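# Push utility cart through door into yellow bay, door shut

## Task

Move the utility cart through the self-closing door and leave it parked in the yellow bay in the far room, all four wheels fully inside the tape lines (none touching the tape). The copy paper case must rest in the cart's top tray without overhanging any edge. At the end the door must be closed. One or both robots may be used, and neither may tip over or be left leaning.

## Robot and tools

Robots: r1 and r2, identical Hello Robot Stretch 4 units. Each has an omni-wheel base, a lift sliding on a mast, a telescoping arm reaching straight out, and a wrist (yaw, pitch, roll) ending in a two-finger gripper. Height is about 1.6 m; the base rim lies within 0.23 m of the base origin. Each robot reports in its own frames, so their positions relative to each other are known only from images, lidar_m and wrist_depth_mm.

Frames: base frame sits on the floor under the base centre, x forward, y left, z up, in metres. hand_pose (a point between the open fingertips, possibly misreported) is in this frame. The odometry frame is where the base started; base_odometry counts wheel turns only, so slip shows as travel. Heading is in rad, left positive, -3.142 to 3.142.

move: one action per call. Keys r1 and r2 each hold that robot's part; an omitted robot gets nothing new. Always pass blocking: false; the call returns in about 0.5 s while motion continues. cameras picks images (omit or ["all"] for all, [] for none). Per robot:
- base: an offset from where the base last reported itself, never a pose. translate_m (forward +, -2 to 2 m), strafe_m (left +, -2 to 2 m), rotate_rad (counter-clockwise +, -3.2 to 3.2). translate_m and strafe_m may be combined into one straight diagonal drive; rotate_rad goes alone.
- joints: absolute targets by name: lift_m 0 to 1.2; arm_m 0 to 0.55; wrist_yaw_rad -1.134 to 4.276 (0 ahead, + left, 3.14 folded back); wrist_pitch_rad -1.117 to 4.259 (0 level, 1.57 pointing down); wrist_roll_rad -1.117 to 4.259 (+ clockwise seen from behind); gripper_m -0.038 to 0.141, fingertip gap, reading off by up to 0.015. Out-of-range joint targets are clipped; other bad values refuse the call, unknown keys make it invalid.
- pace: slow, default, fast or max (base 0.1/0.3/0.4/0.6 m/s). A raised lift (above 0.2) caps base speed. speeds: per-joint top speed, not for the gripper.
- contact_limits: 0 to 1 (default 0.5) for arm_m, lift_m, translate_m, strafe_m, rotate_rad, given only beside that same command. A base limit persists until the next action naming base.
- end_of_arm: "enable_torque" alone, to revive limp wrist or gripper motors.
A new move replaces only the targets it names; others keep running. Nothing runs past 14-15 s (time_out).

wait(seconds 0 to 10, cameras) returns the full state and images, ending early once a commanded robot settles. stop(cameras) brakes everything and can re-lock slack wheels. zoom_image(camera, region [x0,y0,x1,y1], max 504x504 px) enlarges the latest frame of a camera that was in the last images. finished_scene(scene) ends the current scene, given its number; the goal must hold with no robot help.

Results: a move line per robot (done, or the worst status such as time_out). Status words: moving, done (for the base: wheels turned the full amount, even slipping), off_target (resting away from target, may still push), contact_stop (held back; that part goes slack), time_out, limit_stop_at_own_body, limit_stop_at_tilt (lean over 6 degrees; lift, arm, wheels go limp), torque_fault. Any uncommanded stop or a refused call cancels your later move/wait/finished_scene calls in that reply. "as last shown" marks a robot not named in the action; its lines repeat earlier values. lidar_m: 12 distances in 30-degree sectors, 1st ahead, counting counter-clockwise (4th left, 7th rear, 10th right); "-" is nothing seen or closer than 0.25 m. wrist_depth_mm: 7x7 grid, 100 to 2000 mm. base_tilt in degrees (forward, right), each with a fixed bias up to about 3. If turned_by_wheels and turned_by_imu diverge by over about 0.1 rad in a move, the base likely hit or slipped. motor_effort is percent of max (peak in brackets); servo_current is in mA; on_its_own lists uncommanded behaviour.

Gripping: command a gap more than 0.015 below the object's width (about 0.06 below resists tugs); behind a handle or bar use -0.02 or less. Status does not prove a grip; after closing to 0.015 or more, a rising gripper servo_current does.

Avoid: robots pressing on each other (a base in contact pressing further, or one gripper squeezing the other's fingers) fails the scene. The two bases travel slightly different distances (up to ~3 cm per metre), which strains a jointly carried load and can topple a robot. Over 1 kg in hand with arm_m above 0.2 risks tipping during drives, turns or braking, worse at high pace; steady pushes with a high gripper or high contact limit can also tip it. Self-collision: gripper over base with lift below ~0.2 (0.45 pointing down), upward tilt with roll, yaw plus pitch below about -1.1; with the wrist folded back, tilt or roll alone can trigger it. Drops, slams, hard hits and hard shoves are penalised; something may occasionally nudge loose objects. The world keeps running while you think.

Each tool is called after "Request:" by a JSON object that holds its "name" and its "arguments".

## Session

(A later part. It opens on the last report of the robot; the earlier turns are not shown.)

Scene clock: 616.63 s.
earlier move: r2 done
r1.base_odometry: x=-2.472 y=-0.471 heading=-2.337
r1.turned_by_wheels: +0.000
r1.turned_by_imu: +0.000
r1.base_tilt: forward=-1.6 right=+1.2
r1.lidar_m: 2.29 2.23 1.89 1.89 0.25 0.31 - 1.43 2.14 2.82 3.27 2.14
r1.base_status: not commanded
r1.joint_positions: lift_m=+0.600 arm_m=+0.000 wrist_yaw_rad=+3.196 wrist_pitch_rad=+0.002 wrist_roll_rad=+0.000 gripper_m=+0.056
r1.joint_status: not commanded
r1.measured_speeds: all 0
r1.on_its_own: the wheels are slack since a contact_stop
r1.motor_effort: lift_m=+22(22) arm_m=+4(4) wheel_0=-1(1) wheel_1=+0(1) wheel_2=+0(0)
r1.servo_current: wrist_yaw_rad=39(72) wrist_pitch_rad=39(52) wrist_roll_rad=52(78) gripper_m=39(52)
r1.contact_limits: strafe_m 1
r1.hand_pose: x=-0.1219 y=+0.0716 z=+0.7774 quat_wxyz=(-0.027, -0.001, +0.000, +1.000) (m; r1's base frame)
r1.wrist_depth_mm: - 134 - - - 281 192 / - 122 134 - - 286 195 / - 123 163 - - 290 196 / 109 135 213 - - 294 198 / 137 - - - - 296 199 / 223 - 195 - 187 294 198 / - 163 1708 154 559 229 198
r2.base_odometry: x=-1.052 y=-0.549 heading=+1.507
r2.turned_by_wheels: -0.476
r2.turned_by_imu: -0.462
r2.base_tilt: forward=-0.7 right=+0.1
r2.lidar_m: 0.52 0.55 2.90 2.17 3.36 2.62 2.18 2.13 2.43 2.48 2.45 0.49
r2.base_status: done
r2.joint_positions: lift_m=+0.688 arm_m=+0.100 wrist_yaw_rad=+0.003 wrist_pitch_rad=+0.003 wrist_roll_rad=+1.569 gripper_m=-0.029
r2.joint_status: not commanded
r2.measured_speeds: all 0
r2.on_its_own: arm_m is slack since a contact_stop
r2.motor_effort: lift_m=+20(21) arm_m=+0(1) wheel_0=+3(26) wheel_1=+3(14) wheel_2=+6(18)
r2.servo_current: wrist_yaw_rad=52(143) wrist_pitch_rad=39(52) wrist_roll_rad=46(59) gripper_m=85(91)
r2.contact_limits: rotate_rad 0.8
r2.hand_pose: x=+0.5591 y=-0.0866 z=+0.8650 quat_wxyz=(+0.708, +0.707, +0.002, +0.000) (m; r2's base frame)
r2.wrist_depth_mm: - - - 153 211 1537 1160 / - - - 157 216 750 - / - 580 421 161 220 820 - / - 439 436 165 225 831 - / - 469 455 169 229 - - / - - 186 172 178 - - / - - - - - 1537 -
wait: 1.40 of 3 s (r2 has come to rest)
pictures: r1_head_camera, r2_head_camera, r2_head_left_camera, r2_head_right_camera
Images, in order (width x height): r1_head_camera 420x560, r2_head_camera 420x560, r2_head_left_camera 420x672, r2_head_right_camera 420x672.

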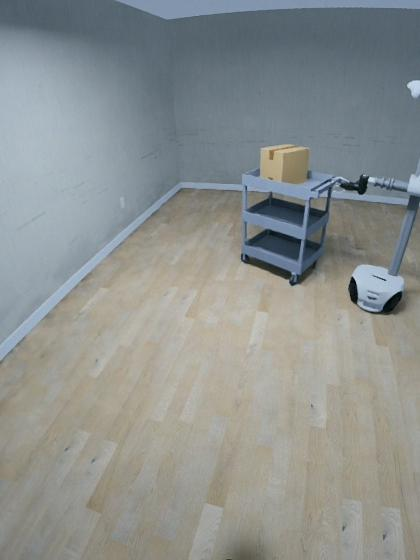

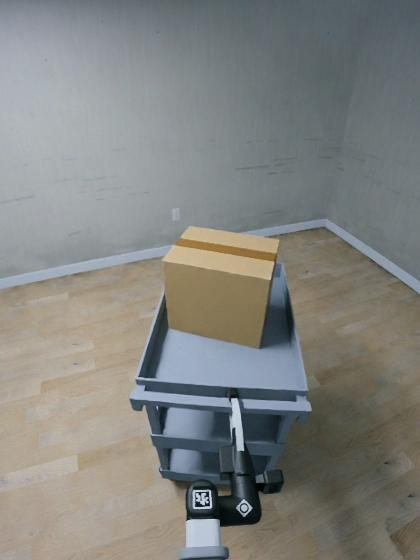

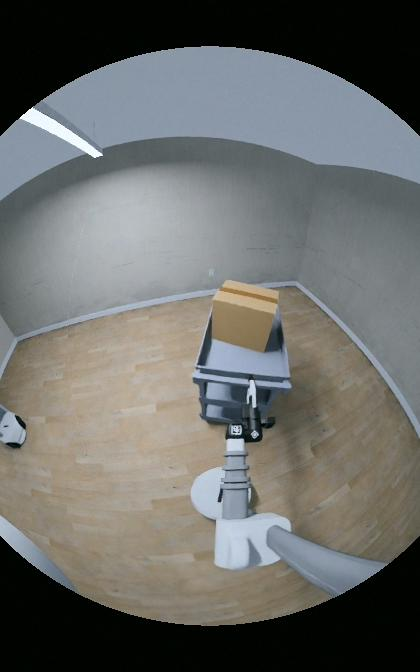

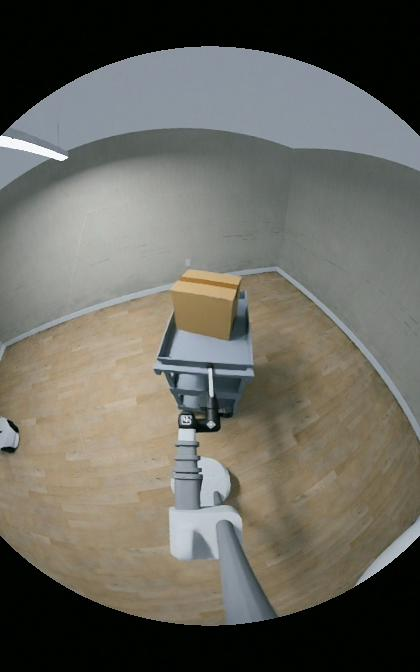

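Request:
{"name": "move", "arguments": {"blocking": false, "r2": {"base":{"translate_m":-0.05,"strafe_m":0.5},"pace":"slow","contact_limits":{"strafe_m":0.7}}, "cameras": []}}

Request:
{"name": "wait", "arguments": {"seconds": 8, "cameras": []}}

Request:
{"name": "move", "arguments": {"blocking": false, "r2": {"base":{"rotate_rad":-0.6},"pace":"slow","contact_limits":{"rotate_rad":0.8}}, "cameras": []}}

Request:
{"name": "wait", "arguments": {"seconds": 3, "cameras": ["r2_head_camera","r2_head_left_camera","r1_head_camera"]}}

Scene clock: 639.70 s.
move: r2 moving
r1: as last shown
r1.base_tilt: forward=-1.6 right=+1.3
r1.lidar_m: 2.29 2.24 1.91 1.90 0.25 0.30 - 1.43 2.14 2.84 3.28 2.14
r1.on_its_own: the wheels are slack since a contact_stop
r1.motor_effort: lift_m=+22(22) arm_m=+4(4) wheel_0=+0(0) wheel_1=+0(0) wheel_2=+0(0)
r1.servo_current: wrist_yaw_rad=52(72) wrist_pitch_rad=39(46) wrist_roll_rad=59(59) gripper_m=39(46)
r1.contact_limits: strafe_m 1
r1.wrist_depth_mm: - 134 - - - 282 193 / - 122 135 - - 286 195 / - 124 163 - - 290 197 / 109 135 213 - - 294 198 / 137 - - - - 294 200 / 222 - 193 - 187 296 199 / - 164 1756 153 559 229 198
r2.base_odometry: x=-1.065 y=-0.549 heading=+1.507
r2.turned_by_wheels: +0.000
r2.turned_by_imu: +0.001
r2.base_tilt: forward=-0.7 right=+0.1
r2.lidar_m: 0.51 0.55 2.90 2.16 3.35 2.64 2.16 2.13 2.42 2.48 2.46 0.51
r2.base_status: translate_m moving; strafe_m moving
r2.joint_positions: lift_m=+0.688 arm_m=+0.100 wrist_yaw_rad=+0.001 wrist_pitch_rad=+0.003 wrist_roll_rad=+1.569 gripper_m=-0.029
r2.joint_status: not commanded
r2.measured_speeds: translate_m=-0.006 strafe_m=+0.054 rotate_rad=+0.000 lift_m=+0.000 arm_m=+0.000 wrist_yaw_rad=-0.007 wrist_pitch_rad=+0.000 wrist_roll_rad=+0.000
r2.on_its_own: arm_m is slack since a contact_stop
r2.motor_effort: lift_m=+21(21) arm_m=+0(0) wheel_0=-9(12) wheel_1=+8(8) wheel_2=+5(8)
r2.servo_current: wrist_yaw_rad=46(59) wrist_pitch_rad=39(46) wrist_roll_rad=46(52) gripper_m=91(91)
r2.contact_limits: strafe_m 0.7
r2.hand_pose: x=+0.5590 y=-0.0871 z=+0.8650 quat_wxyz=(+0.708, +0.707, +0.002, -0.001) (m; r2's base frame)
r2.wrist_depth_mm: - - - 154 211 1537 1160 / - - - 157 214 750 - / - 569 418 161 220 809 - / - 439 433 164 225 831 - / - 469 462 169 230 - - / - - 185 172 179 - - / - - - - - 1576 -
pictures: none
No camera images: "cameras" was empty.

Scene clock: 645.43 s.
earlier move: r2 done
r1.base_odometry: x=-2.472 y=-0.471 heading=-2.337
r1.turned_by_wheels: +0.000
r1.turned_by_imu: +0.000
r1.base_tilt: forward=-1.6 right=+1.3
r1.lidar_m: 1.91 2.23 1.90 1.88 0.25 0.29 - 1.41 2.15 2.84 3.28 1.64
r1.base_status: not commanded
r1.joint_positions: lift_m=+0.600 arm_m=+0.000 wrist_yaw_rad=+3.196 wrist_pitch_rad=+0.002 wrist_roll_rad=+0.000 gripper_m=+0.056
r1.joint_status: not commanded
r1.measured_speeds: all 0
r1.on_its_own: the wheels are slack since a contact_stop
r1.motor_effort: lift_m=+22(22) arm_m=+4(4) wheel_0=+0(1) wheel_1=+0(0) wheel_2=+0(0)
r1.servo_current: wrist_yaw_rad=46(78) wrist_pitch_rad=39(52) wrist_roll_rad=46(72) gripper_m=46(52)
r1.contact_limits: strafe_m 1
r1.hand_pose: x=-0.1219 y=+0.0716 z=+0.7774 quat_wxyz=(-0.027, -0.001, +0.000, +1.000) (m; r1's base frame)
r1.wrist_depth_mm: - 134 - - - 282 193 / - 122 135 - - 286 195 / - 124 163 - - 290 197 / 109 135 212 - - 293 198 / 137 - - - - 294 198 / 221 - 193 - 188 296 199 / - 164 1661 153 554 229 198
r2.base_odometry: x=-1.554 y=-0.566 heading=+1.507
r2.turned_by_wheels: +0.000
r2.turned_by_imu: -0.003
r2.base_tilt: forward=-0.7 right=+0.1
r2.lidar_m: 0.55 2.48 2.78 1.66 2.91 2.79 2.29 2.27 2.50 2.97 2.95 0.41
r2.base_status: done
r2.joint_positions: lift_m=+0.688 arm_m=+0.100 wrist_yaw_rad=-0.006 wrist_pitch_rad=+0.003 wrist_roll_rad=+1.569 gripper_m=-0.029
r2.joint_status: not commanded
r2.measured_speeds: all 0
r2.on_its_own: arm_m is slack since a contact_stop
r2.motor_effort: lift_m=+21(21) arm_m=+0(1) wheel_0=-6(18) wheel_1=+3(9) wheel_2=+5(8)
r2.servo_current: wrist_yaw_rad=52(65) wrist_pitch_rad=39(52) wrist_roll_rad=52(59) gripper_m=85(91)
r2.contact_limits: strafe_m 0.7
r2.hand_pose: x=+0.5583 y=-0.0892 z=+0.8650 quat_wxyz=(+0.708, +0.707, -0.001, -0.003) (m; r2's base frame)
r2.wrist_depth_mm: - 327 320 - - 114 - / - 377 382 - - - - / - 517 469 - - - - / - - - - 179 539 - / - - - - 218 1618 508 / - - 185 138 178 1499 459 / - - - - 399 1499 1060
wait: 5.73 of 8 s (r2 has come to rest)
pictures: none
No camera images: "cameras" was empty.

Scene clock: 645.93 s.
move: r2 moving
r1: as last shown
r1.lidar_m: 1.93 2.25 1.90 1.88 0.25 0.32 - 1.44 2.14 2.85 3.27 1.63
r1.on_its_own: the wheels are slack since a contact_stop
r1.servo_current: wrist_yaw_rad=33(65) wrist_pitch_rad=39(46) wrist_roll_rad=39(59) gripper_m=39(46)
r1.contact_limits: strafe_m 1
r1.wrist_depth_mm: - 135 - - - 282 192 / - 122 135 - - 286 195 / - 123 163 - - 291 196 / 108 135 213 - - 291 198 / 137 - - - - 293 199 / 222 - 194 - 188 294 200 / - 164 1756 154 559 229 199
r2.base_odometry: x=-1.554 y=-0.566 heading=+1.384
r2.turned_by_wheels: -0.123
r2.turned_by_imu: -0.118
r2.base_tilt: forward=-0.7 right=+0.0
r2.lidar_m: 0.53 2.47 2.64 1.66 2.89 3.05 2.34 2.27 2.40 3.04 2.93 0.42
r2.base_status: rotate_rad moving
r2.joint_positions: lift_m=+0.688 arm_m=+0.100 wrist_yaw_rad=+0.015 wrist_pitch_rad=+0.003 wrist_roll_rad=+1.569 gripper_m=-0.029
r2.joint_status: not commanded
r2.measured_speeds: translate_m=-0.001 strafe_m=-0.001 rotate_rad=-0.486 lift_m=+0.000 arm_m=+0.000 wrist_yaw_rad=+0.034 wrist_pitch_rad=+0.000 wrist_roll_rad=+0.000
r2.on_its_own: arm_m is slack since a contact_stop
r2.motor_effort: lift_m=+21(21) arm_m=+0(1) wheel_0=+20(20) wheel_1=+12(12) wheel_2=+16(16)
r2.servo_current: wrist_yaw_rad=85(85) wrist_pitch_rad=39(46) wrist_roll_rad=52(59) gripper_m=91(91)
r2.contact_limits: rotate_rad 0.8
r2.hand_pose: x=+0.5601 y=-0.0830 z=+0.8650 quat_wxyz=(+0.708, +0.706, +0.007, +0.004) (m; r2's base frame)
r2.wrist_depth_mm: 325 319 314 - - 118 - / - 362 366 - - 132 - / - 452 442 - 156 - - / - - 549 - 176 - - / - - - - 208 1576 512 / - - - 134 178 1618 477 / - - - - 397 394 407
pictures: none
No camera images: "cameras" was empty.

Scene clock: 647.27 s.
earlier move: r2 done
r1.base_odometry: x=-2.472 y=-0.471 heading=-2.337
r1.turned_by_wheels: +0.000
r1.turned_by_imu: +0.000
r1.base_tilt: forward=-1.6 right=+1.3
r1.lidar_m: 2.12 2.25 1.91 1.90 0.25 0.31 - 1.44 2.15 2.83 3.26 1.64
r1.base_status: not commanded
r1.joint_positions: lift_m=+0.600 arm_m=+0.000 wrist_yaw_rad=+3.196 wrist_pitch_rad=+0.002 wrist_roll_rad=+0.000 gripper_m=+0.056
r1.joint_status: not commanded
r1.measured_speeds: all 0
r1.on_its_own: the wheels are slack since a contact_stop
r1.motor_effort: lift_m=+22(22) arm_m=+4(4) wheel_0=+0(1) wheel_1=+0(0) wheel_2=+0(0)
r1.servo_current: wrist_yaw_rad=46(65) wrist_pitch_rad=39(46) wrist_roll_rad=46(59) gripper_m=33(52)
r1.contact_limits: strafe_m 1
r1.hand_pose: x=-0.1219 y=+0.0716 z=+0.7774 quat_wxyz=(-0.027, -0.001, +0.000, +1.000) (m; r1's base frame)
r1.wrist_depth_mm: - 134 - - - 281 192 / - 122 135 - - 285 194 / - 124 163 - - 291 196 / 109 135 213 - - 293 198 / 137 - - - - 296 199 / 220 - 193 - 188 296 199 / - 164 1756 153 554 229 199
r2.base_odometry: x=-1.554 y=-0.566 heading=+0.908
r2.turned_by_wheels: -0.476
r2.turned_by_imu: -0.461
r2.base_tilt: forward=-0.6 right=+0.0
r2.lidar_m: 0.46 0.47 2.49 2.67 1.66 2.91 2.87 2.30 2.27 2.43 2.99 0.54
r2.base_status: done
r2.joint_positions: lift_m=+0.688 arm_m=+0.100 wrist_yaw_rad=+0.000 wrist_pitch_rad=+0.003 wrist_roll_rad=+1.569 gripper_m=-0.029
r2.joint_status: not commanded
r2.measured_speeds: all 0
r2.on_its_own: arm_m is slack since a contact_stop (your +0.096 is given up)
r2.motor_effort: lift_m=+21(21) arm_m=+0(1) wheel_0=+4(24) wheel_1=+4(14) wheel_2=+9(21)
r2.servo_current: wrist_yaw_rad=59(91) wrist_pitch_rad=46(46) wrist_roll_rad=52(59) gripper_m=85(91)
r2.contact_limits: rotate_rad 0.8
r2.hand_pose: x=+0.5597 y=-0.0874 z=+0.8650 quat_wxyz=(+0.708, +0.707, +0.001, -0.001) (m; r2's base frame)
r2.wrist_depth_mm: - - - 198 226 1618 1160 / - - - 193 256 266 267 / - - - 187 249 1708 549 / - - - 182 241 831 - / - 436 433 178 236 831 - / - 436 185 171 179 - - / - - 439 - 225 - -
wait: 1.33 of 3 s (r2 has come to rest)
pictures: r1_head_camera, r2_head_camera, r2_head_left_camera
Images, in order (width x height): r1_head_camera 420x560, r2_head_camera 420x560, r2_head_left_camera 420x672.

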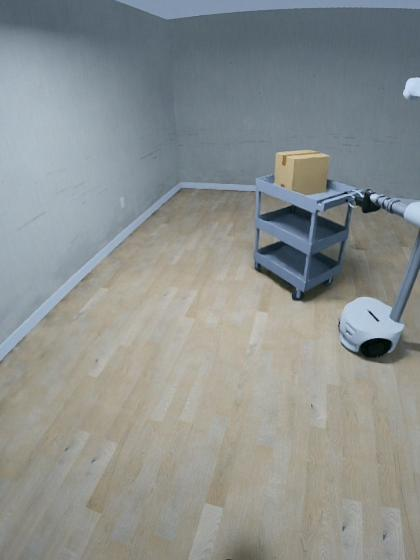

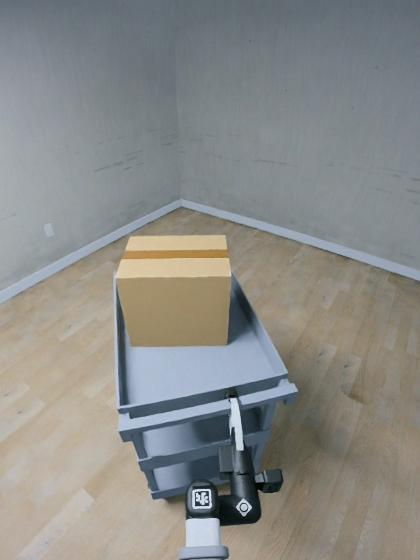

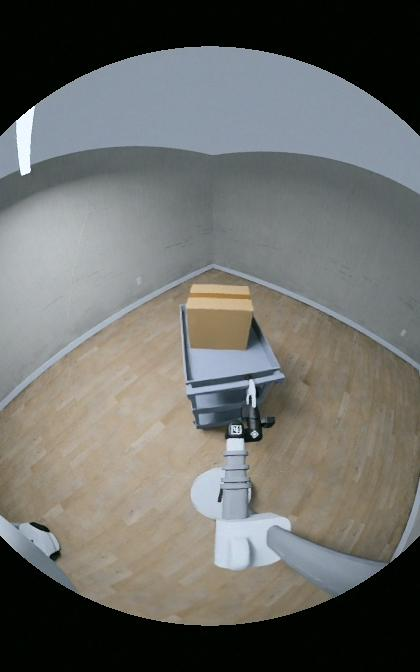

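Request:
{"name": "move", "arguments": {"blocking": false, "r2": {"base":{"strafe_m":0.25},"pace":"slow","contact_limits":{"strafe_m":0.7}}, "cameras": []}}

Request:
{"name": "wait", "arguments": {"seconds": 8, "cameras": []}}

Request:
{"name": "move", "arguments": {"blocking": false, "r2": {"base":{"rotate_rad":-0.55},"pace":"slow","contact_limits":{"rotate_rad":0.8}}, "cameras": []}}

Request:
{"name": "wait", "arguments": {"seconds": 3, "cameras": ["r2_head_camera","r2_head_left_camera","r2_head_right_camera","r1_head_camera","r1_head_right_camera"]}}

Scene clock: 656.33 s.
move: r2 moving
r1: as last shown
r1.lidar_m: 2.11 2.21 1.90 1.92 0.25 0.28 - 1.44 2.11 2.84 3.29 1.64
r1.on_its_own: the wheels are slack since a contact_stop
r1.servo_current: wrist_yaw_rad=46(59) wrist_pitch_rad=46(46) wrist_roll_rad=65(65) gripper_m=46(52)
r1.contact_limits: strafe_m 1
r1.wrist_depth_mm: - 135 - - - 282 192 / - 122 135 - - 285 195 / - 123 163 - - 291 196 / 109 135 213 - - 294 198 / 137 - - - - 294 199 / 221 - 194 - 188 296 199 / - 163 1756 153 559 229 199
r2.base_odometry: x=-1.565 y=-0.557 heading=+0.908
r2.turned_by_wheels: +0.000
r2.turned_by_imu: +0.000
r2.base_tilt: forward=-0.7 right=+0.1
r2.lidar_m: 0.47 0.46 2.47 2.69 1.65 2.87 2.94 2.31 2.28 2.44 3.01 0.55
r2.base_status: strafe_m moving
r2.joint_positions: lift_m=+0.688 arm_m=+0.100 wrist_yaw_rad=-0.001 wrist_pitch_rad=+0.003 wrist_roll_rad=+1.569 gripper_m=-0.029
r2.joint_status: not commanded
r2.measured_speeds: translate_m=+0.001 strafe_m=+0.057 rotate_rad=-0.004 lift_m=+0.000 arm_m=+0.000 wrist_yaw_rad=-0.016 wrist_pitch_rad=+0.000 wrist_roll_rad=+0.000
r2.on_its_own: arm_m is slack since a contact_stop (your +0.096 is given up)
r2.motor_effort: lift_m=+21(21) arm_m=+0(1) wheel_0=-12(12) wheel_1=+7(8) wheel_2=+1(7)
r2.servo_current: wrist_yaw_rad=46(52) wrist_pitch_rad=39(46) wrist_roll_rad=39(59) gripper_m=91(91)
r2.contact_limits: strafe_m 0.7
r2.hand_pose: x=+0.5596 y=-0.0876 z=+0.8650 quat_wxyz=(+0.708, +0.707, +0.001, -0.001) (m; r2's base frame)
r2.wrist_depth_mm: - - - 200 263 1618 1160 / - - - 195 258 270 270 / - - - 187 251 1661 569 / - - - 182 242 831 - / - 430 430 177 236 831 - / - 436 185 171 179 - - / - - 436 - 224 - -
pictures: none
No camera images: "cameras" was empty.

Scene clock: 659.47 s.
earlier move: r2 done
r1.base_odometry: x=-2.472 y=-0.471 heading=-2.337
r1.turned_by_wheels: +0.000
r1.turned_by_imu: +0.000
r1.base_tilt: forward=-1.6 right=+1.3
r1.lidar_m: 1.96 2.21 1.90 1.90 0.25 0.31 - 1.44 2.14 2.81 3.29 1.44
r1.base_status: not commanded
r1.joint_positions: lift_m=+0.600 arm_m=+0.000 wrist_yaw_rad=+3.196 wrist_pitch_rad=+0.002 wrist_roll_rad=+0.000 gripper_m=+0.056
r1.joint_status: not commanded
r1.measured_speeds: all 0
r1.on_its_own: the wheels are slack since a contact_stop
r1.motor_effort: lift_m=+22(22) arm_m=+4(4) wheel_0=+0(1) wheel_1=+0(1) wheel_2=+0(0)
r1.servo_current: wrist_yaw_rad=46(72) wrist_pitch_rad=39(52) wrist_roll_rad=52(65) gripper_m=39(52)
r1.contact_limits: strafe_m 1
r1.hand_pose: x=-0.1219 y=+0.0716 z=+0.7774 quat_wxyz=(-0.027, -0.001, +0.000, +1.000) (m; r1's base frame)
r1.wrist_depth_mm: - 134 - - - 281 193 / - 122 134 - - 286 194 / - 124 163 - - 291 196 / 109 135 212 - - 293 199 / 137 - - - - 293 198 / 221 - 195 - 187 294 199 / - 164 1808 153 564 229 199
r2.base_odometry: x=-1.750 y=-0.412 heading=+0.908
r2.turned_by_wheels: +0.000
r2.turned_by_imu: -0.001
r2.base_tilt: forward=-0.6 right=+0.1
r2.lidar_m: 0.50 0.56 2.27 2.47 1.47 1.53 2.98 2.48 2.46 2.66 3.12 0.50
r2.base_status: done
r2.joint_positions: lift_m=+0.688 arm_m=+0.100 wrist_yaw_rad=-0.007 wrist_pitch_rad=+0.003 wrist_roll_rad=+1.569 gripper_m=-0.029
r2.joint_status: not commanded
r2.measured_speeds: all 0
r2.on_its_own: arm_m is slack since a contact_stop (your +0.096 is given up)
r2.motor_effort: lift_m=+21(21) arm_m=+0(1) wheel_0=-6(17) wheel_1=+5(8) wheel_2=+0(7)
r2.servo_current: wrist_yaw_rad=46(65) wrist_pitch_rad=46(46) wrist_roll_rad=46(59) gripper_m=85(91)
r2.contact_limits: strafe_m 0.7
r2.hand_pose: x=+0.5591 y=-0.0893 z=+0.8650 quat_wxyz=(+0.708, +0.707, -0.001, -0.003) (m; r2's base frame)
r2.wrist_depth_mm: - - - 149 205 230 229 / - - - 153 211 1397 - / - - 469 156 217 - - / - 430 430 161 223 831 - / - 473 455 167 228 - - / - - 185 171 180 - - / - - 521 - - 1537 -
wait: 3.13 of 8 s (r2 has come to rest)
pictures: none
No camera images: "cameras" was empty.

Scene clock: 659.97 s.
move: r2 moving
r1: as last shown
r1.lidar_m: 1.96 2.22 1.91 1.91 0.25 0.29 - 1.45 2.14 2.82 3.31 1.44
r1.on_its_own: the wheels are slack since a contact_stop
r1.motor_effort: lift_m=+22(22) arm_m=+4(4) wheel_0=+0(1) wheel_1=+0(0) wheel_2=+0(0)
r1.servo_current: wrist_yaw_rad=26(59) wrist_pitch_rad=46(52) wrist_roll_rad=52(52) gripper_m=33(46)
r1.contact_limits: strafe_m 1
r1.wrist_depth_mm: - 135 - - - 281 193 / - 122 135 - - 286 195 / - 123 163 - - 290 197 / 108 135 212 - - 291 198 / 137 - - - - 293 199 / 222 - 194 - 188 296 199 / - 164 1756 153 564 229 198
r2.base_odometry: x=-1.750 y=-0.412 heading=+0.785
r2.turned_by_wheels: -0.124
r2.turned_by_imu: -0.120
r2.base_tilt: forward=-0.6 right=+0.0
r2.lidar_m: 0.49 0.53 2.28 2.38 1.45 1.45 2.82 2.56 2.46 2.57 3.20 0.53
r2.base_status: rotate_rad moving
r2.joint_positions: lift_m=+0.688 arm_m=+0.100 wrist_yaw_rad=+0.012 wrist_pitch_rad=+0.003 wrist_roll_rad=+1.569 gripper_m=-0.029
r2.joint_status: not commanded
r2.measured_speeds: translate_m=+0.001 strafe_m=+0.001 rotate_rad=-0.484 lift_m=+0.000 arm_m=+0.000 wrist_yaw_rad=+0.038 wrist_pitch_rad=+0.000 wrist_roll_rad=+0.000
r2.on_its_own: arm_m is slack since a contact_stop (your +0.096 is given up)
r2.motor_effort: lift_m=+21(21) arm_m=+0(0) wheel_0=+14(14) wheel_1=+9(10) wheel_2=+18(18)
r2.servo_current: wrist_yaw_rad=59(59) wrist_pitch_rad=39(46) wrist_roll_rad=52(65) gripper_m=91(91)
r2.contact_limits: rotate_rad 0.8
r2.hand_pose: x=+0.5606 y=-0.0840 z=+0.8650 quat_wxyz=(+0.708, +0.707, +0.005, +0.003) (m; r2's base frame)
r2.wrist_depth_mm: - - - 163 221 229 230 / - - - 164 224 1576 580 / - - - 167 227 820 - / - 433 430 228 229 831 - / - 452 445 170 230 842 - / - - 186 172 179 - - / - - 484 - - - -
pictures: none
No camera images: "cameras" was empty.

Scene clock: 661.63 s.
earlier move: r2 done
r1.base_odometry: x=-2.472 y=-0.471 heading=-2.337
r1.turned_by_wheels: +0.000
r1.turned_by_imu: +0.000
r1.base_tilt: forward=-1.6 right=+1.2
r1.lidar_m: 2.13 2.22 1.89 1.88 0.25 0.28 - 1.43 2.14 2.83 3.30 1.44
r1.base_status: not commanded
r1.joint_positions: lift_m=+0.600 arm_m=+0.000 wrist_yaw_rad=+3.196 wrist_pitch_rad=+0.002 wrist_roll_rad=+0.000 gripper_m=+0.056
r1.joint_status: not commanded
r1.measured_speeds: all 0
r1.on_its_own: the wheels are slack since a contact_stop
r1.motor_effort: lift_m=+22(22) arm_m=+4(4) wheel_0=+0(1) wheel_1=+0(0) wheel_2=+0(0)
r1.servo_current: wrist_yaw_rad=46(72) wrist_pitch_rad=46(52) wrist_roll_rad=52(65) gripper_m=39(46)
r1.contact_limits: strafe_m 1
r1.hand_pose: x=-0.1219 y=+0.0716 z=+0.7774 quat_wxyz=(-0.027, -0.001, +0.000, +1.000) (m; r1's base frame)
r1.wrist_depth_mm: - 135 - - - 282 192 / - 122 135 - - 286 195 / - 124 163 - - 290 197 / 109 135 213 - - 293 198 / 137 - - - - 293 200 / 221 - 193 - 187 296 199 / - 164 1756 153 564 229 199
r2.base_odometry: x=-1.751 y=-0.413 heading=+0.358
r2.turned_by_wheels: -0.427
r2.turned_by_imu: -0.414
r2.base_tilt: forward=-0.7 right=+0.0
r2.lidar_m: 0.36 0.32 2.33 2.26 2.49 1.45 1.52 2.92 2.50 2.46 2.65 0.57
r2.base_status: done
r2.joint_positions: lift_m=+0.688 arm_m=+0.100 wrist_yaw_rad=-0.003 wrist_pitch_rad=+0.003 wrist_roll_rad=+1.569 gripper_m=-0.029
r2.joint_status: not commanded
r2.measured_speeds: all 0
r2.on_its_own: arm_m is slack since a contact_stop (your +0.096 is given up)
r2.motor_effort: lift_m=+21(21) arm_m=+0(1) wheel_0=-3(18) wheel_1=+2(10) wheel_2=-4(21)
r2.servo_current: wrist_yaw_rad=59(98) wrist_pitch_rad=46(46) wrist_roll_rad=46(65) gripper_m=85(91)
r2.contact_limits: rotate_rad 0.8
r2.hand_pose: x=+0.5593 y=-0.0883 z=+0.8650 quat_wxyz=(+0.708, +0.707, +0.000, -0.002) (m; r2's base frame)
r2.wrist_depth_mm: - - - - - 1661 1160 / - - - - - 1661 1160 / - - - 255 330 1464 1138 / - - - 211 293 1576 1182 / - - - 184 250 1756 496 / - - 184 160 179 1576 - / - 389 384 - 206 133 -
wait: 1.67 of 3 s (r2 has come to rest)
pictures: r1_head_camera, r1_head_right_camera, r2_head_camera, r2_head_left_camera, r2_head_right_camera
Images, in order (width x height): r1_head_camera 420x560, r1_head_right_camera 420x672, r2_head_camera 420x560, r2_head_left_camera 420x672, r2_head_right_camera 420x672.

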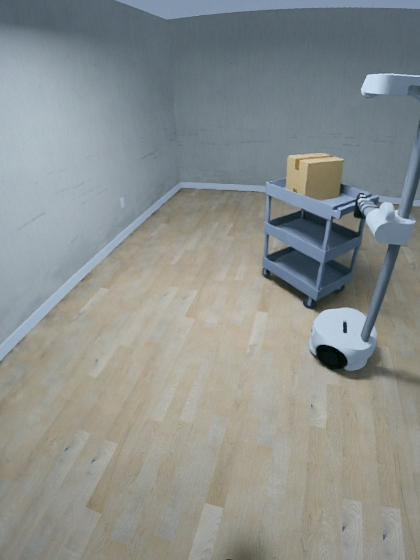

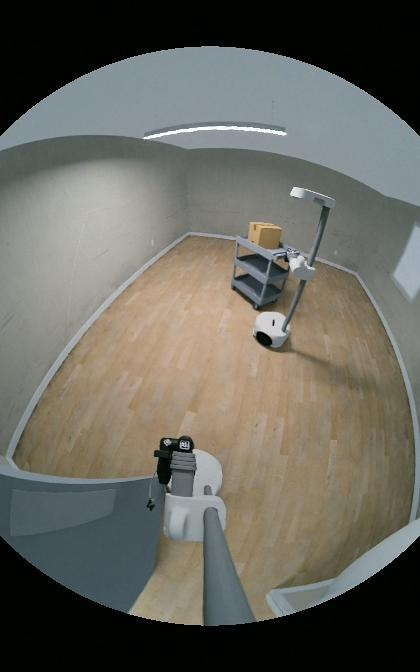

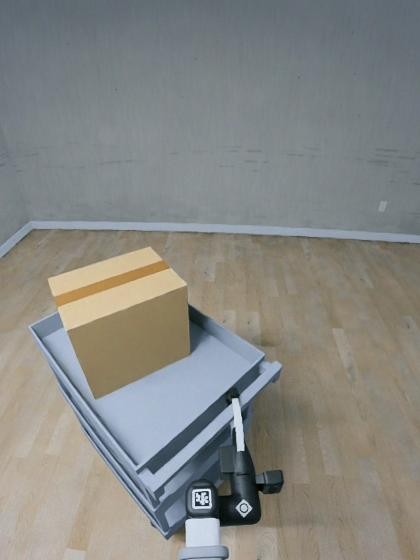

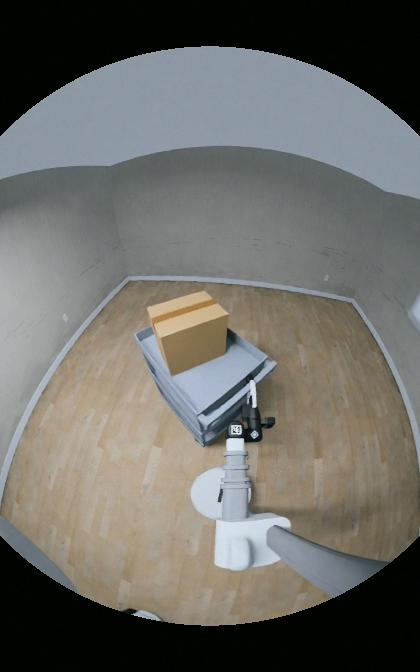

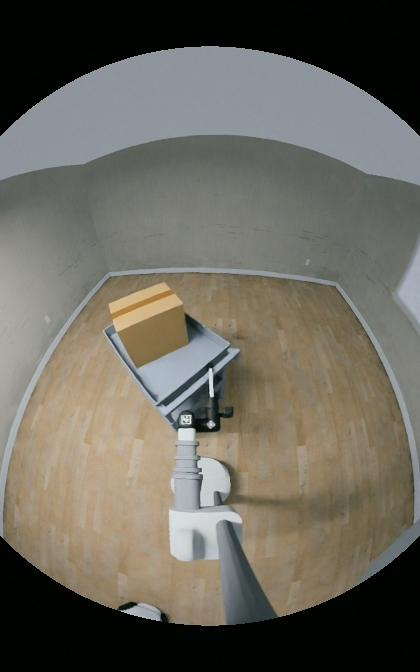

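Request:
{"name": "move", "arguments": {"blocking": false, "r2": {"base":{"rotate_rad":-0.07},"pace":"slow","contact_limits":{"rotate_rad":0.8}}, "cameras": []}}

Request:
{"name": "wait", "arguments": {"seconds": 2, "cameras": []}}

Request:
{"name": "move", "arguments": {"blocking": false, "r2": {"base":{"translate_m":-0.5,"strafe_m":-0.06},"pace":"slow","contact_limits":{"translate_m":0.7}}, "cameras": []}}

Request:
{"name": "wait", "arguments": {"seconds": 8, "cameras": ["r2_head_camera","r2_head_left_camera","r2_head_right_camera","r1_head_camera","r1_head_right_camera"]}}

Scene clock: 680.03 s.
move: r2 moving
r1: as last shown
r1.base_tilt: forward=-1.6 right=+1.3
r1.lidar_m: 2.13 2.24 1.89 1.87 0.25 0.32 - 1.43 2.14 2.84 3.25 1.44
r1.on_its_own: the wheels are slack since a contact_stop
r1.servo_current: wrist_yaw_rad=46(59) wrist_pitch_rad=39(52) wrist_roll_rad=46(65) gripper_m=39(46)
r1.contact_limits: strafe_m 1
r1.wrist_depth_mm: - 134 - - - 281 193 / - 122 135 - - 286 194 / - 123 163 - - 290 197 / 109 135 213 - - 294 198 / 137 - - - - 296 199 / 220 - 195 - 188 297 199 / - 164 1708 153 559 229 198
r2.base_odometry: x=-1.751 y=-0.412 heading=+0.291
r2.turned_by_wheels: -0.067
r2.turned_by_imu: -0.065
r2.base_tilt: forward=-0.7 right=+0.1
r2.lidar_m: 0.34 0.30 2.36 2.29 2.42 1.47 1.46 2.85 2.54 2.46 2.62 0.63
r2.base_status: rotate_rad moving
r2.joint_positions: lift_m=+0.688 arm_m=+0.100 wrist_yaw_rad=+0.013 wrist_pitch_rad=+0.003 wrist_roll_rad=+1.569 gripper_m=-0.029
r2.joint_status: not commanded
r2.measured_speeds: translate_m=+0.000 strafe_m=+0.000 rotate_rad=-0.054 lift_m=+0.000 arm_m=+0.000 wrist_yaw_rad=+0.000 wrist_pitch_rad=+0.000 wrist_roll_rad=+0.000
r2.on_its_own: arm_m is slack since a contact_stop (your +0.096 is given up)
r2.motor_effort: lift_m=+20(21) arm_m=+0(1) wheel_0=+11(16) wheel_1=+7(9) wheel_2=+14(15)
r2.servo_current: wrist_yaw_rad=65(78) wrist_pitch_rad=39(46) wrist_roll_rad=39(59) gripper_m=85(91)
r2.contact_limits: rotate_rad 0.8
r2.hand_pose: x=+0.5606 y=-0.0837 z=+0.8650 quat_wxyz=(+0.708, +0.707, +0.006, +0.003) (m; r2's base frame)
r2.wrist_depth_mm: - - - - - 1618 1160 / - - - - - 1708 1160 / - - - 289 - 1576 1118 / - - - 216 303 1464 1118 / - - - 193 256 1708 484 / - - 187 163 179 1576 - / - - 389 - 208 133 -
pictures: none
No camera images: "cameras" was empty.

Scene clock: 680.60 s.
earlier move: r2 done
r1.base_odometry: x=-2.472 y=-0.471 heading=-2.337
r1.turned_by_wheels: +0.000
r1.turned_by_imu: +0.000
r1.base_tilt: forward=-1.6 right=+1.3
r1.lidar_m: 2.14 2.20 1.90 1.91 0.25 0.29 - 1.44 2.14 2.85 3.28 1.45
r1.base_status: not commanded
r1.joint_positions: lift_m=+0.600 arm_m=+0.000 wrist_yaw_rad=+3.196 wrist_pitch_rad=+0.002 wrist_roll_rad=+0.000 gripper_m=+0.056
r1.joint_status: not commanded
r1.measured_speeds: all 0
r1.on_its_own: the wheels are slack since a contact_stop
r1.motor_effort: lift_m=+22(22) arm_m=+4(4) wheel_0=+0(1) wheel_1=+0(0) wheel_2=+0(0)
r1.servo_current: wrist_yaw_rad=52(72) wrist_pitch_rad=46(52) wrist_roll_rad=39(72) gripper_m=46(46)
r1.contact_limits: strafe_m 1
r1.hand_pose: x=-0.1219 y=+0.0716 z=+0.7774 quat_wxyz=(-0.027, -0.001, +0.000, +1.000) (m; r1's base frame)
r1.wrist_depth_mm: - 134 - - - 281 191 / - 122 135 - - 286 195 / - 124 163 - - 290 196 / 109 135 213 - - 294 198 / 137 - - - - 294 199 / 222 - 194 - 188 294 199 / - 164 1756 153 559 230 198
r2.base_odometry: x=-1.750 y=-0.413 heading=+0.288
r2.turned_by_wheels: -0.002
r2.turned_by_imu: -0.002
r2.base_tilt: forward=-0.7 right=+0.1
r2.lidar_m: 0.28 0.33 2.35 2.28 2.42 1.46 1.46 2.84 2.52 2.44 2.60 0.58
r2.base_status: done
r2.joint_positions: lift_m=+0.688 arm_m=+0.100 wrist_yaw_rad=-0.002 wrist_pitch_rad=+0.003 wrist_roll_rad=+1.569 gripper_m=-0.029
r2.joint_status: not commanded
r2.measured_speeds: all 0
r2.on_its_own: arm_m is slack since a contact_stop (your +0.096 is given up)
r2.motor_effort: lift_m=+21(21) arm_m=+0(1) wheel_0=-1(16) wheel_1=+3(9) wheel_2=+3(15)
r2.servo_current: wrist_yaw_rad=39(78) wrist_pitch_rad=39(52) wrist_roll_rad=33(65) gripper_m=85(91)
r2.contact_limits: rotate_rad 0.8
r2.hand_pose: x=+0.5594 y=-0.0879 z=+0.8650 quat_wxyz=(+0.708, +0.707, +0.001, -0.002) (m; r2's base frame)
r2.wrist_depth_mm: - - - - - 1661 1118 / - - - - - 1708 1182 / - - - 294 - 1576 1182 / - - - 217 320 345 1138 / - - - 184 256 1708 1281 / - - 184 156 180 1576 530 / - - - - 201 133 -
wait: 0.57 of 2 s (r2 has come to rest)
pictures: none
No camera images: "cameras" was empty.

Scene clock: 681.10 s.
move: r2 moving
r1: as last shown
r1.lidar_m: 2.12 2.22 1.88 1.89 0.25 0.31 - 1.41 2.11 2.82 3.29 1.41
r1.on_its_own: the wheels are slack since a contact_stop
r1.servo_current: wrist_yaw_rad=39(52) wrist_pitch_rad=46(46) wrist_roll_rad=39(59) gripper_m=39(46)
r1.contact_limits: strafe_m 1
r1.wrist_depth_mm: - 135 - - - 283 192 / - 122 135 - - 285 195 / - 123 163 - - 289 197 / 109 135 213 - - 291 198 / 137 - - - - 296 199 / 222 - 193 - 189 294 198 / - 164 1756 153 559 229 198
r2.base_odometry: x=-1.762 y=-0.417 heading=+0.288
r2.turned_by_wheels: +0.000
r2.turned_by_imu: +0.000
r2.base_tilt: forward=-0.7 right=+0.1
r2.lidar_m: 0.28 0.31 2.38 2.29 2.38 1.44 1.46 2.85 2.54 2.47 2.58 0.59
r2.base_status: translate_m moving; strafe_m moving
r2.joint_positions: lift_m=+0.688 arm_m=+0.100 wrist_yaw_rad=-0.001 wrist_pitch_rad=+0.003 wrist_roll_rad=+1.569 gripper_m=-0.029
r2.joint_status: not commanded
r2.measured_speeds: translate_m=-0.049 strafe_m=-0.005 rotate_rad=+0.002 lift_m=+0.000 arm_m=+0.000 wrist_yaw_rad=+0.007 wrist_pitch_rad=+0.000 wrist_roll_rad=+0.000
r2.on_its_own: arm_m is slack since a contact_stop (your +0.096 is given up)
r2.motor_effort: lift_m=+21(21) arm_m=+0(0) wheel_0=-8(10) wheel_1=-7(8) wheel_2=+12(12)
r2.servo_current: wrist_yaw_rad=33(52) wrist_pitch_rad=39(46) wrist_roll_rad=59(59) gripper_m=85(85)
r2.contact_limits: translate_m 0.7
r2.hand_pose: x=+0.5594 y=-0.0878 z=+0.8650 quat_wxyz=(+0.708, +0.707, +0.001, -0.002) (m; r2's base frame)
r2.wrist_depth_mm: - - - - - 1661 1160 / - - - - - 1661 1160 / - - - 294 - 1576 1182 / - - - 216 319 1464 1138 / - - - 184 255 1708 488 / - - 185 157 179 1576 535 / - 392 392 - 203 133 -
pictures: none
No camera images: "cameras" was empty.

Scene clock: 686.90 s.
earlier move: r2 done
r1.base_odometry: x=-2.472 y=-0.471 heading=-2.337
r1.turned_by_wheels: +0.000
r1.turned_by_imu: +0.000
r1.base_tilt: forward=-1.6 right=+1.3
r1.lidar_m: 2.14 2.22 1.90 1.89 0.25 0.28 - 1.43 2.10 2.84 1.13 0.98
r1.base_status: not commanded
r1.joint_positions: lift_m=+0.600 arm_m=+0.000 wrist_yaw_rad=+3.196 wrist_pitch_rad=+0.002 wrist_roll_rad=+0.000 gripper_m=+0.056
r1.joint_status: not commanded
r1.measured_speeds: all 0
r1.on_its_own: the wheels are slack since a contact_stop
r1.motor_effort: lift_m=+22(22) arm_m=+4(4) wheel_0=+0(1) wheel_1=+0(0) wheel_2=+0(0)
r1.servo_current: wrist_yaw_rad=59(78) wrist_pitch_rad=46(52) wrist_roll_rad=52(72) gripper_m=39(52)
r1.contact_limits: strafe_m 1
r1.hand_pose: x=-0.1219 y=+0.0716 z=+0.7774 quat_wxyz=(-0.027, -0.001, +0.000, +1.000) (m; r1's base frame)
r1.wrist_depth_mm: - 134 - - - 282 193 / - 122 135 - - 285 195 / - 124 163 - - 291 196 / 108 135 213 - - 293 199 / 137 - - - - 294 199 / 222 - 193 - 188 296 199 / - 164 1756 153 559 229 199
r2.base_odometry: x=-2.213 y=-0.612 heading=+0.288
r2.turned_by_wheels: +0.000
r2.turned_by_imu: -0.001
r2.base_tilt: forward=-0.6 right=+0.0
r2.lidar_m: 0.41 0.43 2.43 2.35 2.50 1.00 1.15 2.31 2.45 2.38 2.51 0.58
r2.base_status: done
r2.joint_positions: lift_m=+0.688 arm_m=+0.100 wrist_yaw_rad=-0.001 wrist_pitch_rad=+0.003 wrist_roll_rad=+1.569 gripper_m=-0.029
r2.joint_status: not commanded
r2.measured_speeds: all 0
r2.on_its_own: arm_m is slack since a contact_stop (your +0.096 is given up)
r2.motor_effort: lift_m=+21(21) arm_m=+0(1) wheel_0=-6(15) wheel_1=-5(10) wheel_2=+5(16)
r2.servo_current: wrist_yaw_rad=39(59) wrist_pitch_rad=46(46) wrist_roll_rad=52(65) gripper_m=85(91)
r2.contact_limits: translate_m 0.7
r2.hand_pose: x=+0.5594 y=-0.0877 z=+0.8650 quat_wxyz=(+0.708, +0.707, +0.001, -0.001) (m; r2's base frame)
r2.wrist_depth_mm: - - - 227 - 1661 1138 / - - - 215 285 290 290 / - - - 202 270 1537 1182 / - - - 190 250 1863 - / - - - 181 239 831 - / - 424 184 170 179 - - / - 413 418 - 219 - -
wait: 5.80 of 8 s (r2 has come to rest)
pictures: r1_head_camera, r1_head_right_camera, r2_head_camera, r2_head_left_camera, r2_head_right_camera
Images, in order (width x height): r1_head_camera 420x560, r1_head_right_camera 420x672, r2_head_camera 420x560, r2_head_left_camera 420x672, r2_head_right_camera 420x672.

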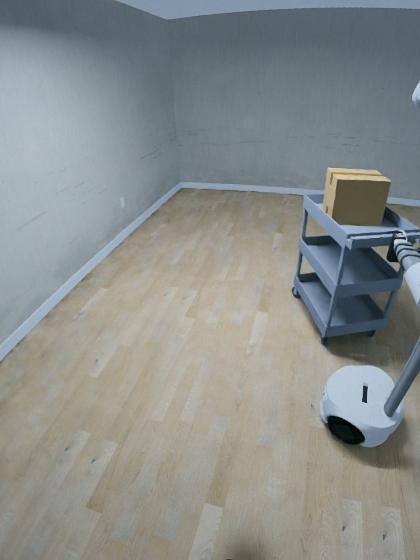

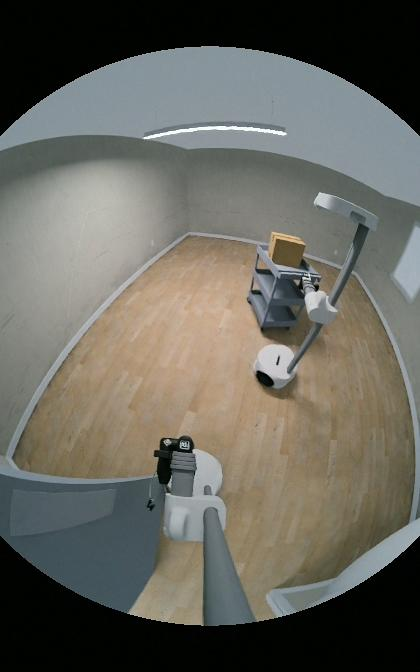

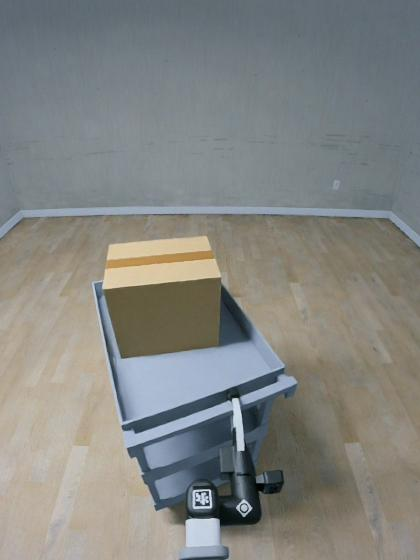

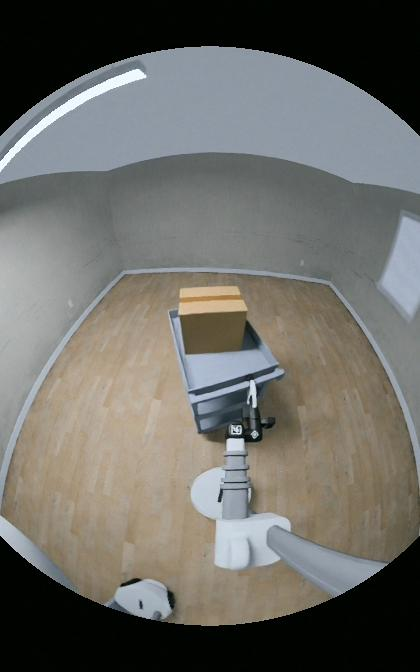

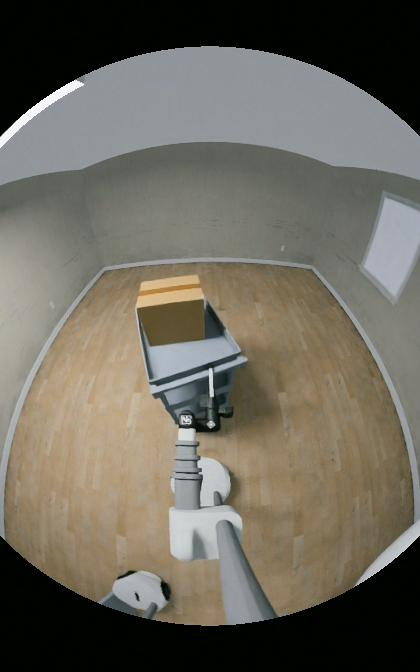

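Request:
{"name": "move", "arguments": {"blocking": false, "r2": {"base":{"translate_m":-0.3,"strafe_m":-0.15},"pace":"slow","contact_limits":{"translate_m":0.7}}, "cameras": []}}

Request:
{"name": "wait", "arguments": {"seconds": 8, "cameras": ["r2_head_camera","r2_head_left_camera","r2_head_right_camera","r1_head_camera","r1_head_right_camera"]}}

Scene clock: 706.40 s.
move: r2 moving
r1: as last shown
r1.lidar_m: 3.90 2.21 1.89 1.89 0.25 0.30 - 1.44 2.14 2.83 1.11 0.98
r1.on_its_own: the wheels are slack since a contact_stop
r1.servo_current: wrist_yaw_rad=52(59) wrist_pitch_rad=39(52) wrist_roll_rad=39(65) gripper_m=33(52)
r1.contact_limits: strafe_m 1
r1.wrist_depth_mm: - 134 - - - 281 193 / - 122 135 - - 285 195 / - 124 163 - - 289 197 / 108 136 213 - - 294 198 / 138 - - - - 296 200 / 221 - 195 - 188 294 198 / - 164 1708 153 564 229 198
r2.base_odometry: x=-2.223 y=-0.622 heading=+0.288
r2.turned_by_wheels: +0.000
r2.turned_by_imu: +0.000
r2.base_tilt: forward=-0.6 right=+0.1
r2.lidar_m: 0.42 0.43 2.42 2.34 2.51 1.01 1.15 2.33 2.45 2.38 2.50 0.57
r2.base_status: translate_m moving; strafe_m moving
r2.joint_positions: lift_m=+0.688 arm_m=+0.100 wrist_yaw_rad=+0.000 wrist_pitch_rad=+0.003 wrist_roll_rad=+1.569 gripper_m=-0.029
r2.joint_status: not commanded
r2.measured_speeds: translate_m=-0.050 strafe_m=-0.024 rotate_rad=-0.002 lift_m=+0.000 arm_m=+0.000 wrist_yaw_rad=+0.005 wrist_pitch_rad=+0.000 wrist_roll_rad=+0.000
r2.on_its_own: arm_m is slack since a contact_stop (your +0.096 is given up)
r2.motor_effort: lift_m=+21(21) arm_m=+0(0) wheel_0=-5(10) wheel_1=-8(9) wheel_2=+13(13)
r2.servo_current: wrist_yaw_rad=46(59) wrist_pitch_rad=39(46) wrist_roll_rad=46(59) gripper_m=85(91)
r2.contact_limits: translate_m 0.7
r2.hand_pose: x=+0.5595 y=-0.0875 z=+0.8650 quat_wxyz=(+0.708, +0.707, +0.001, -0.001) (m; r2's base frame)
r2.wrist_depth_mm: - - - 223 - 1618 1138 / - - - 213 281 290 291 / - - - 201 265 1708 1182 / - - - 189 250 1661 - / - - 473 181 238 831 - / - 427 185 170 179 - - / - 421 421 - 220 132 -
pictures: none
No camera images: "cameras" was empty.

Scene clock: 710.43 s.
earlier move: r2 done
r1.base_odometry: x=-2.472 y=-0.471 heading=-2.337
r1.turned_by_wheels: +0.000
r1.turned_by_imu: +0.000
r1.base_tilt: forward=-1.6 right=+1.2
r1.lidar_m: 3.89 2.22 1.90 1.88 0.25 0.32 - 1.42 2.15 2.84 0.81 0.86
r1.base_status: not commanded
r1.joint_positions: lift_m=+0.600 arm_m=+0.000 wrist_yaw_rad=+3.196 wrist_pitch_rad=+0.002 wrist_roll_rad=+0.000 gripper_m=+0.056
r1.joint_status: not commanded
r1.measured_speeds: all 0
r1.on_its_own: the wheels are slack since a contact_stop
r1.motor_effort: lift_m=+22(22) arm_m=+4(4) wheel_0=+0(1) wheel_1=+0(0) wheel_2=+0(0)
r1.servo_current: wrist_yaw_rad=33(72) wrist_pitch_rad=46(52) wrist_roll_rad=39(65) gripper_m=46(52)
r1.contact_limits: strafe_m 1
r1.hand_pose: x=-0.1219 y=+0.0716 z=+0.7774 quat_wxyz=(-0.027, -0.001, +0.000, +1.000) (m; r1's base frame)
r1.wrist_depth_mm: - 135 - - - 282 192 / - 122 135 - - 286 195 / - 124 163 - - 290 197 / 109 135 212 - - 293 198 / 137 - - - - 294 200 / 221 - 193 - 188 294 199 / - 164 1756 153 554 229 198
r2.base_odometry: x=-2.457 y=-0.841 heading=+0.288
r2.turned_by_wheels: +0.001
r2.turned_by_imu: +0.004
r2.base_tilt: forward=-0.7 right=+0.1
r2.lidar_m: 0.48 0.47 2.61 2.50 0.90 0.82 1.96 2.02 2.30 2.22 2.37 0.53
r2.base_status: done
r2.joint_positions: lift_m=+0.688 arm_m=+0.100 wrist_yaw_rad=+0.007 wrist_pitch_rad=+0.003 wrist_roll_rad=+1.569 gripper_m=-0.029
r2.joint_status: not commanded
r2.measured_speeds: all 0
r2.on_its_own: arm_m is slack since a contact_stop (your +0.096 is given up)
r2.motor_effort: lift_m=+21(21) arm_m=+0(1) wheel_0=+2(10) wheel_1=-3(9) wheel_2=+7(16)
r2.servo_current: wrist_yaw_rad=59(72) wrist_pitch_rad=46(46) wrist_roll_rad=52(59) gripper_m=85(91)
r2.contact_limits: translate_m 0.7
r2.hand_pose: x=+0.5601 y=-0.0853 z=+0.8650 quat_wxyz=(+0.708, +0.707, +0.004, +0.002) (m; r2's base frame)
r2.wrist_depth_mm: - - - 191 226 1537 1098 / - - - 187 249 260 262 / - - - 183 244 1708 554 / - - - 180 239 831 - / - 433 436 176 235 831 - / - 439 185 171 179 - - / - - 445 - 227 - -
wait: 4.03 of 8 s (r2 has come to rest)
pictures: r1_head_camera, r1_head_right_camera, r2_head_camera, r2_head_left_camera, r2_head_right_camera
Images, in order (width x height): r1_head_camera 420x560, r1_head_right_camera 420x672, r2_head_camera 420x560, r2_head_left_camera 420x672, r2_head_right_camera 420x672.

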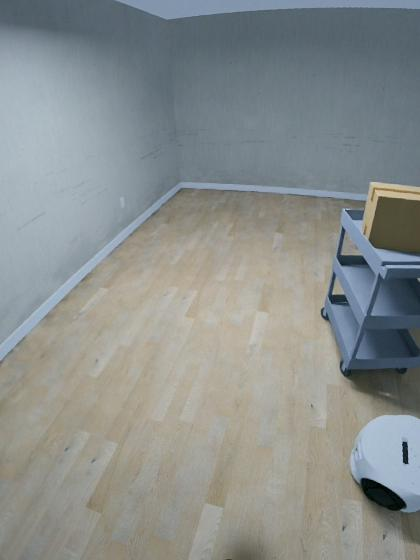

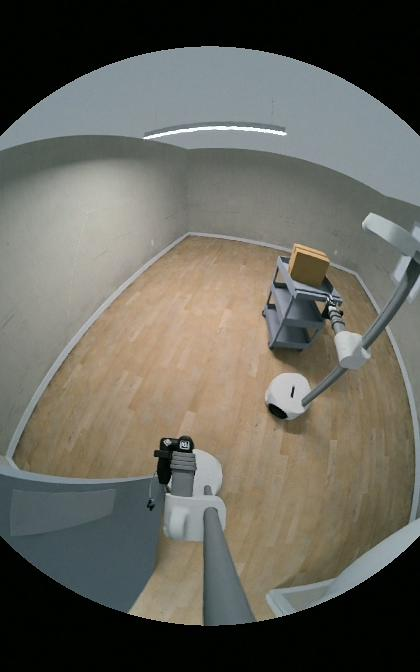

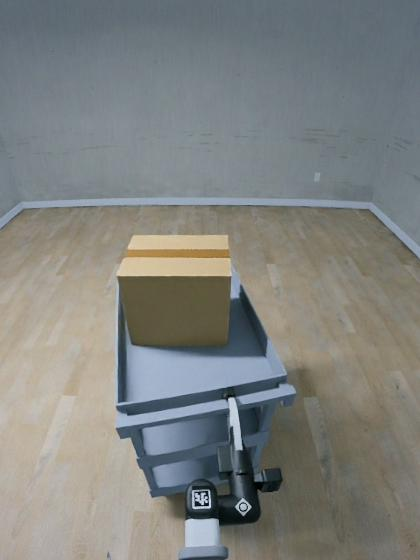

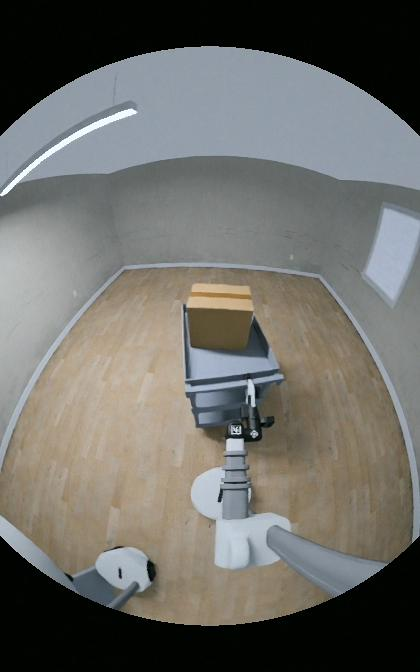

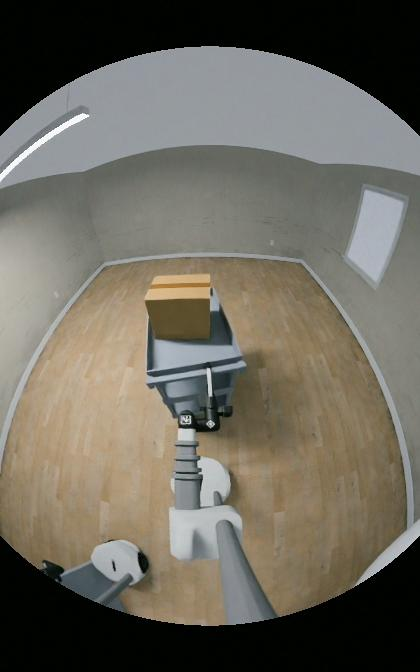

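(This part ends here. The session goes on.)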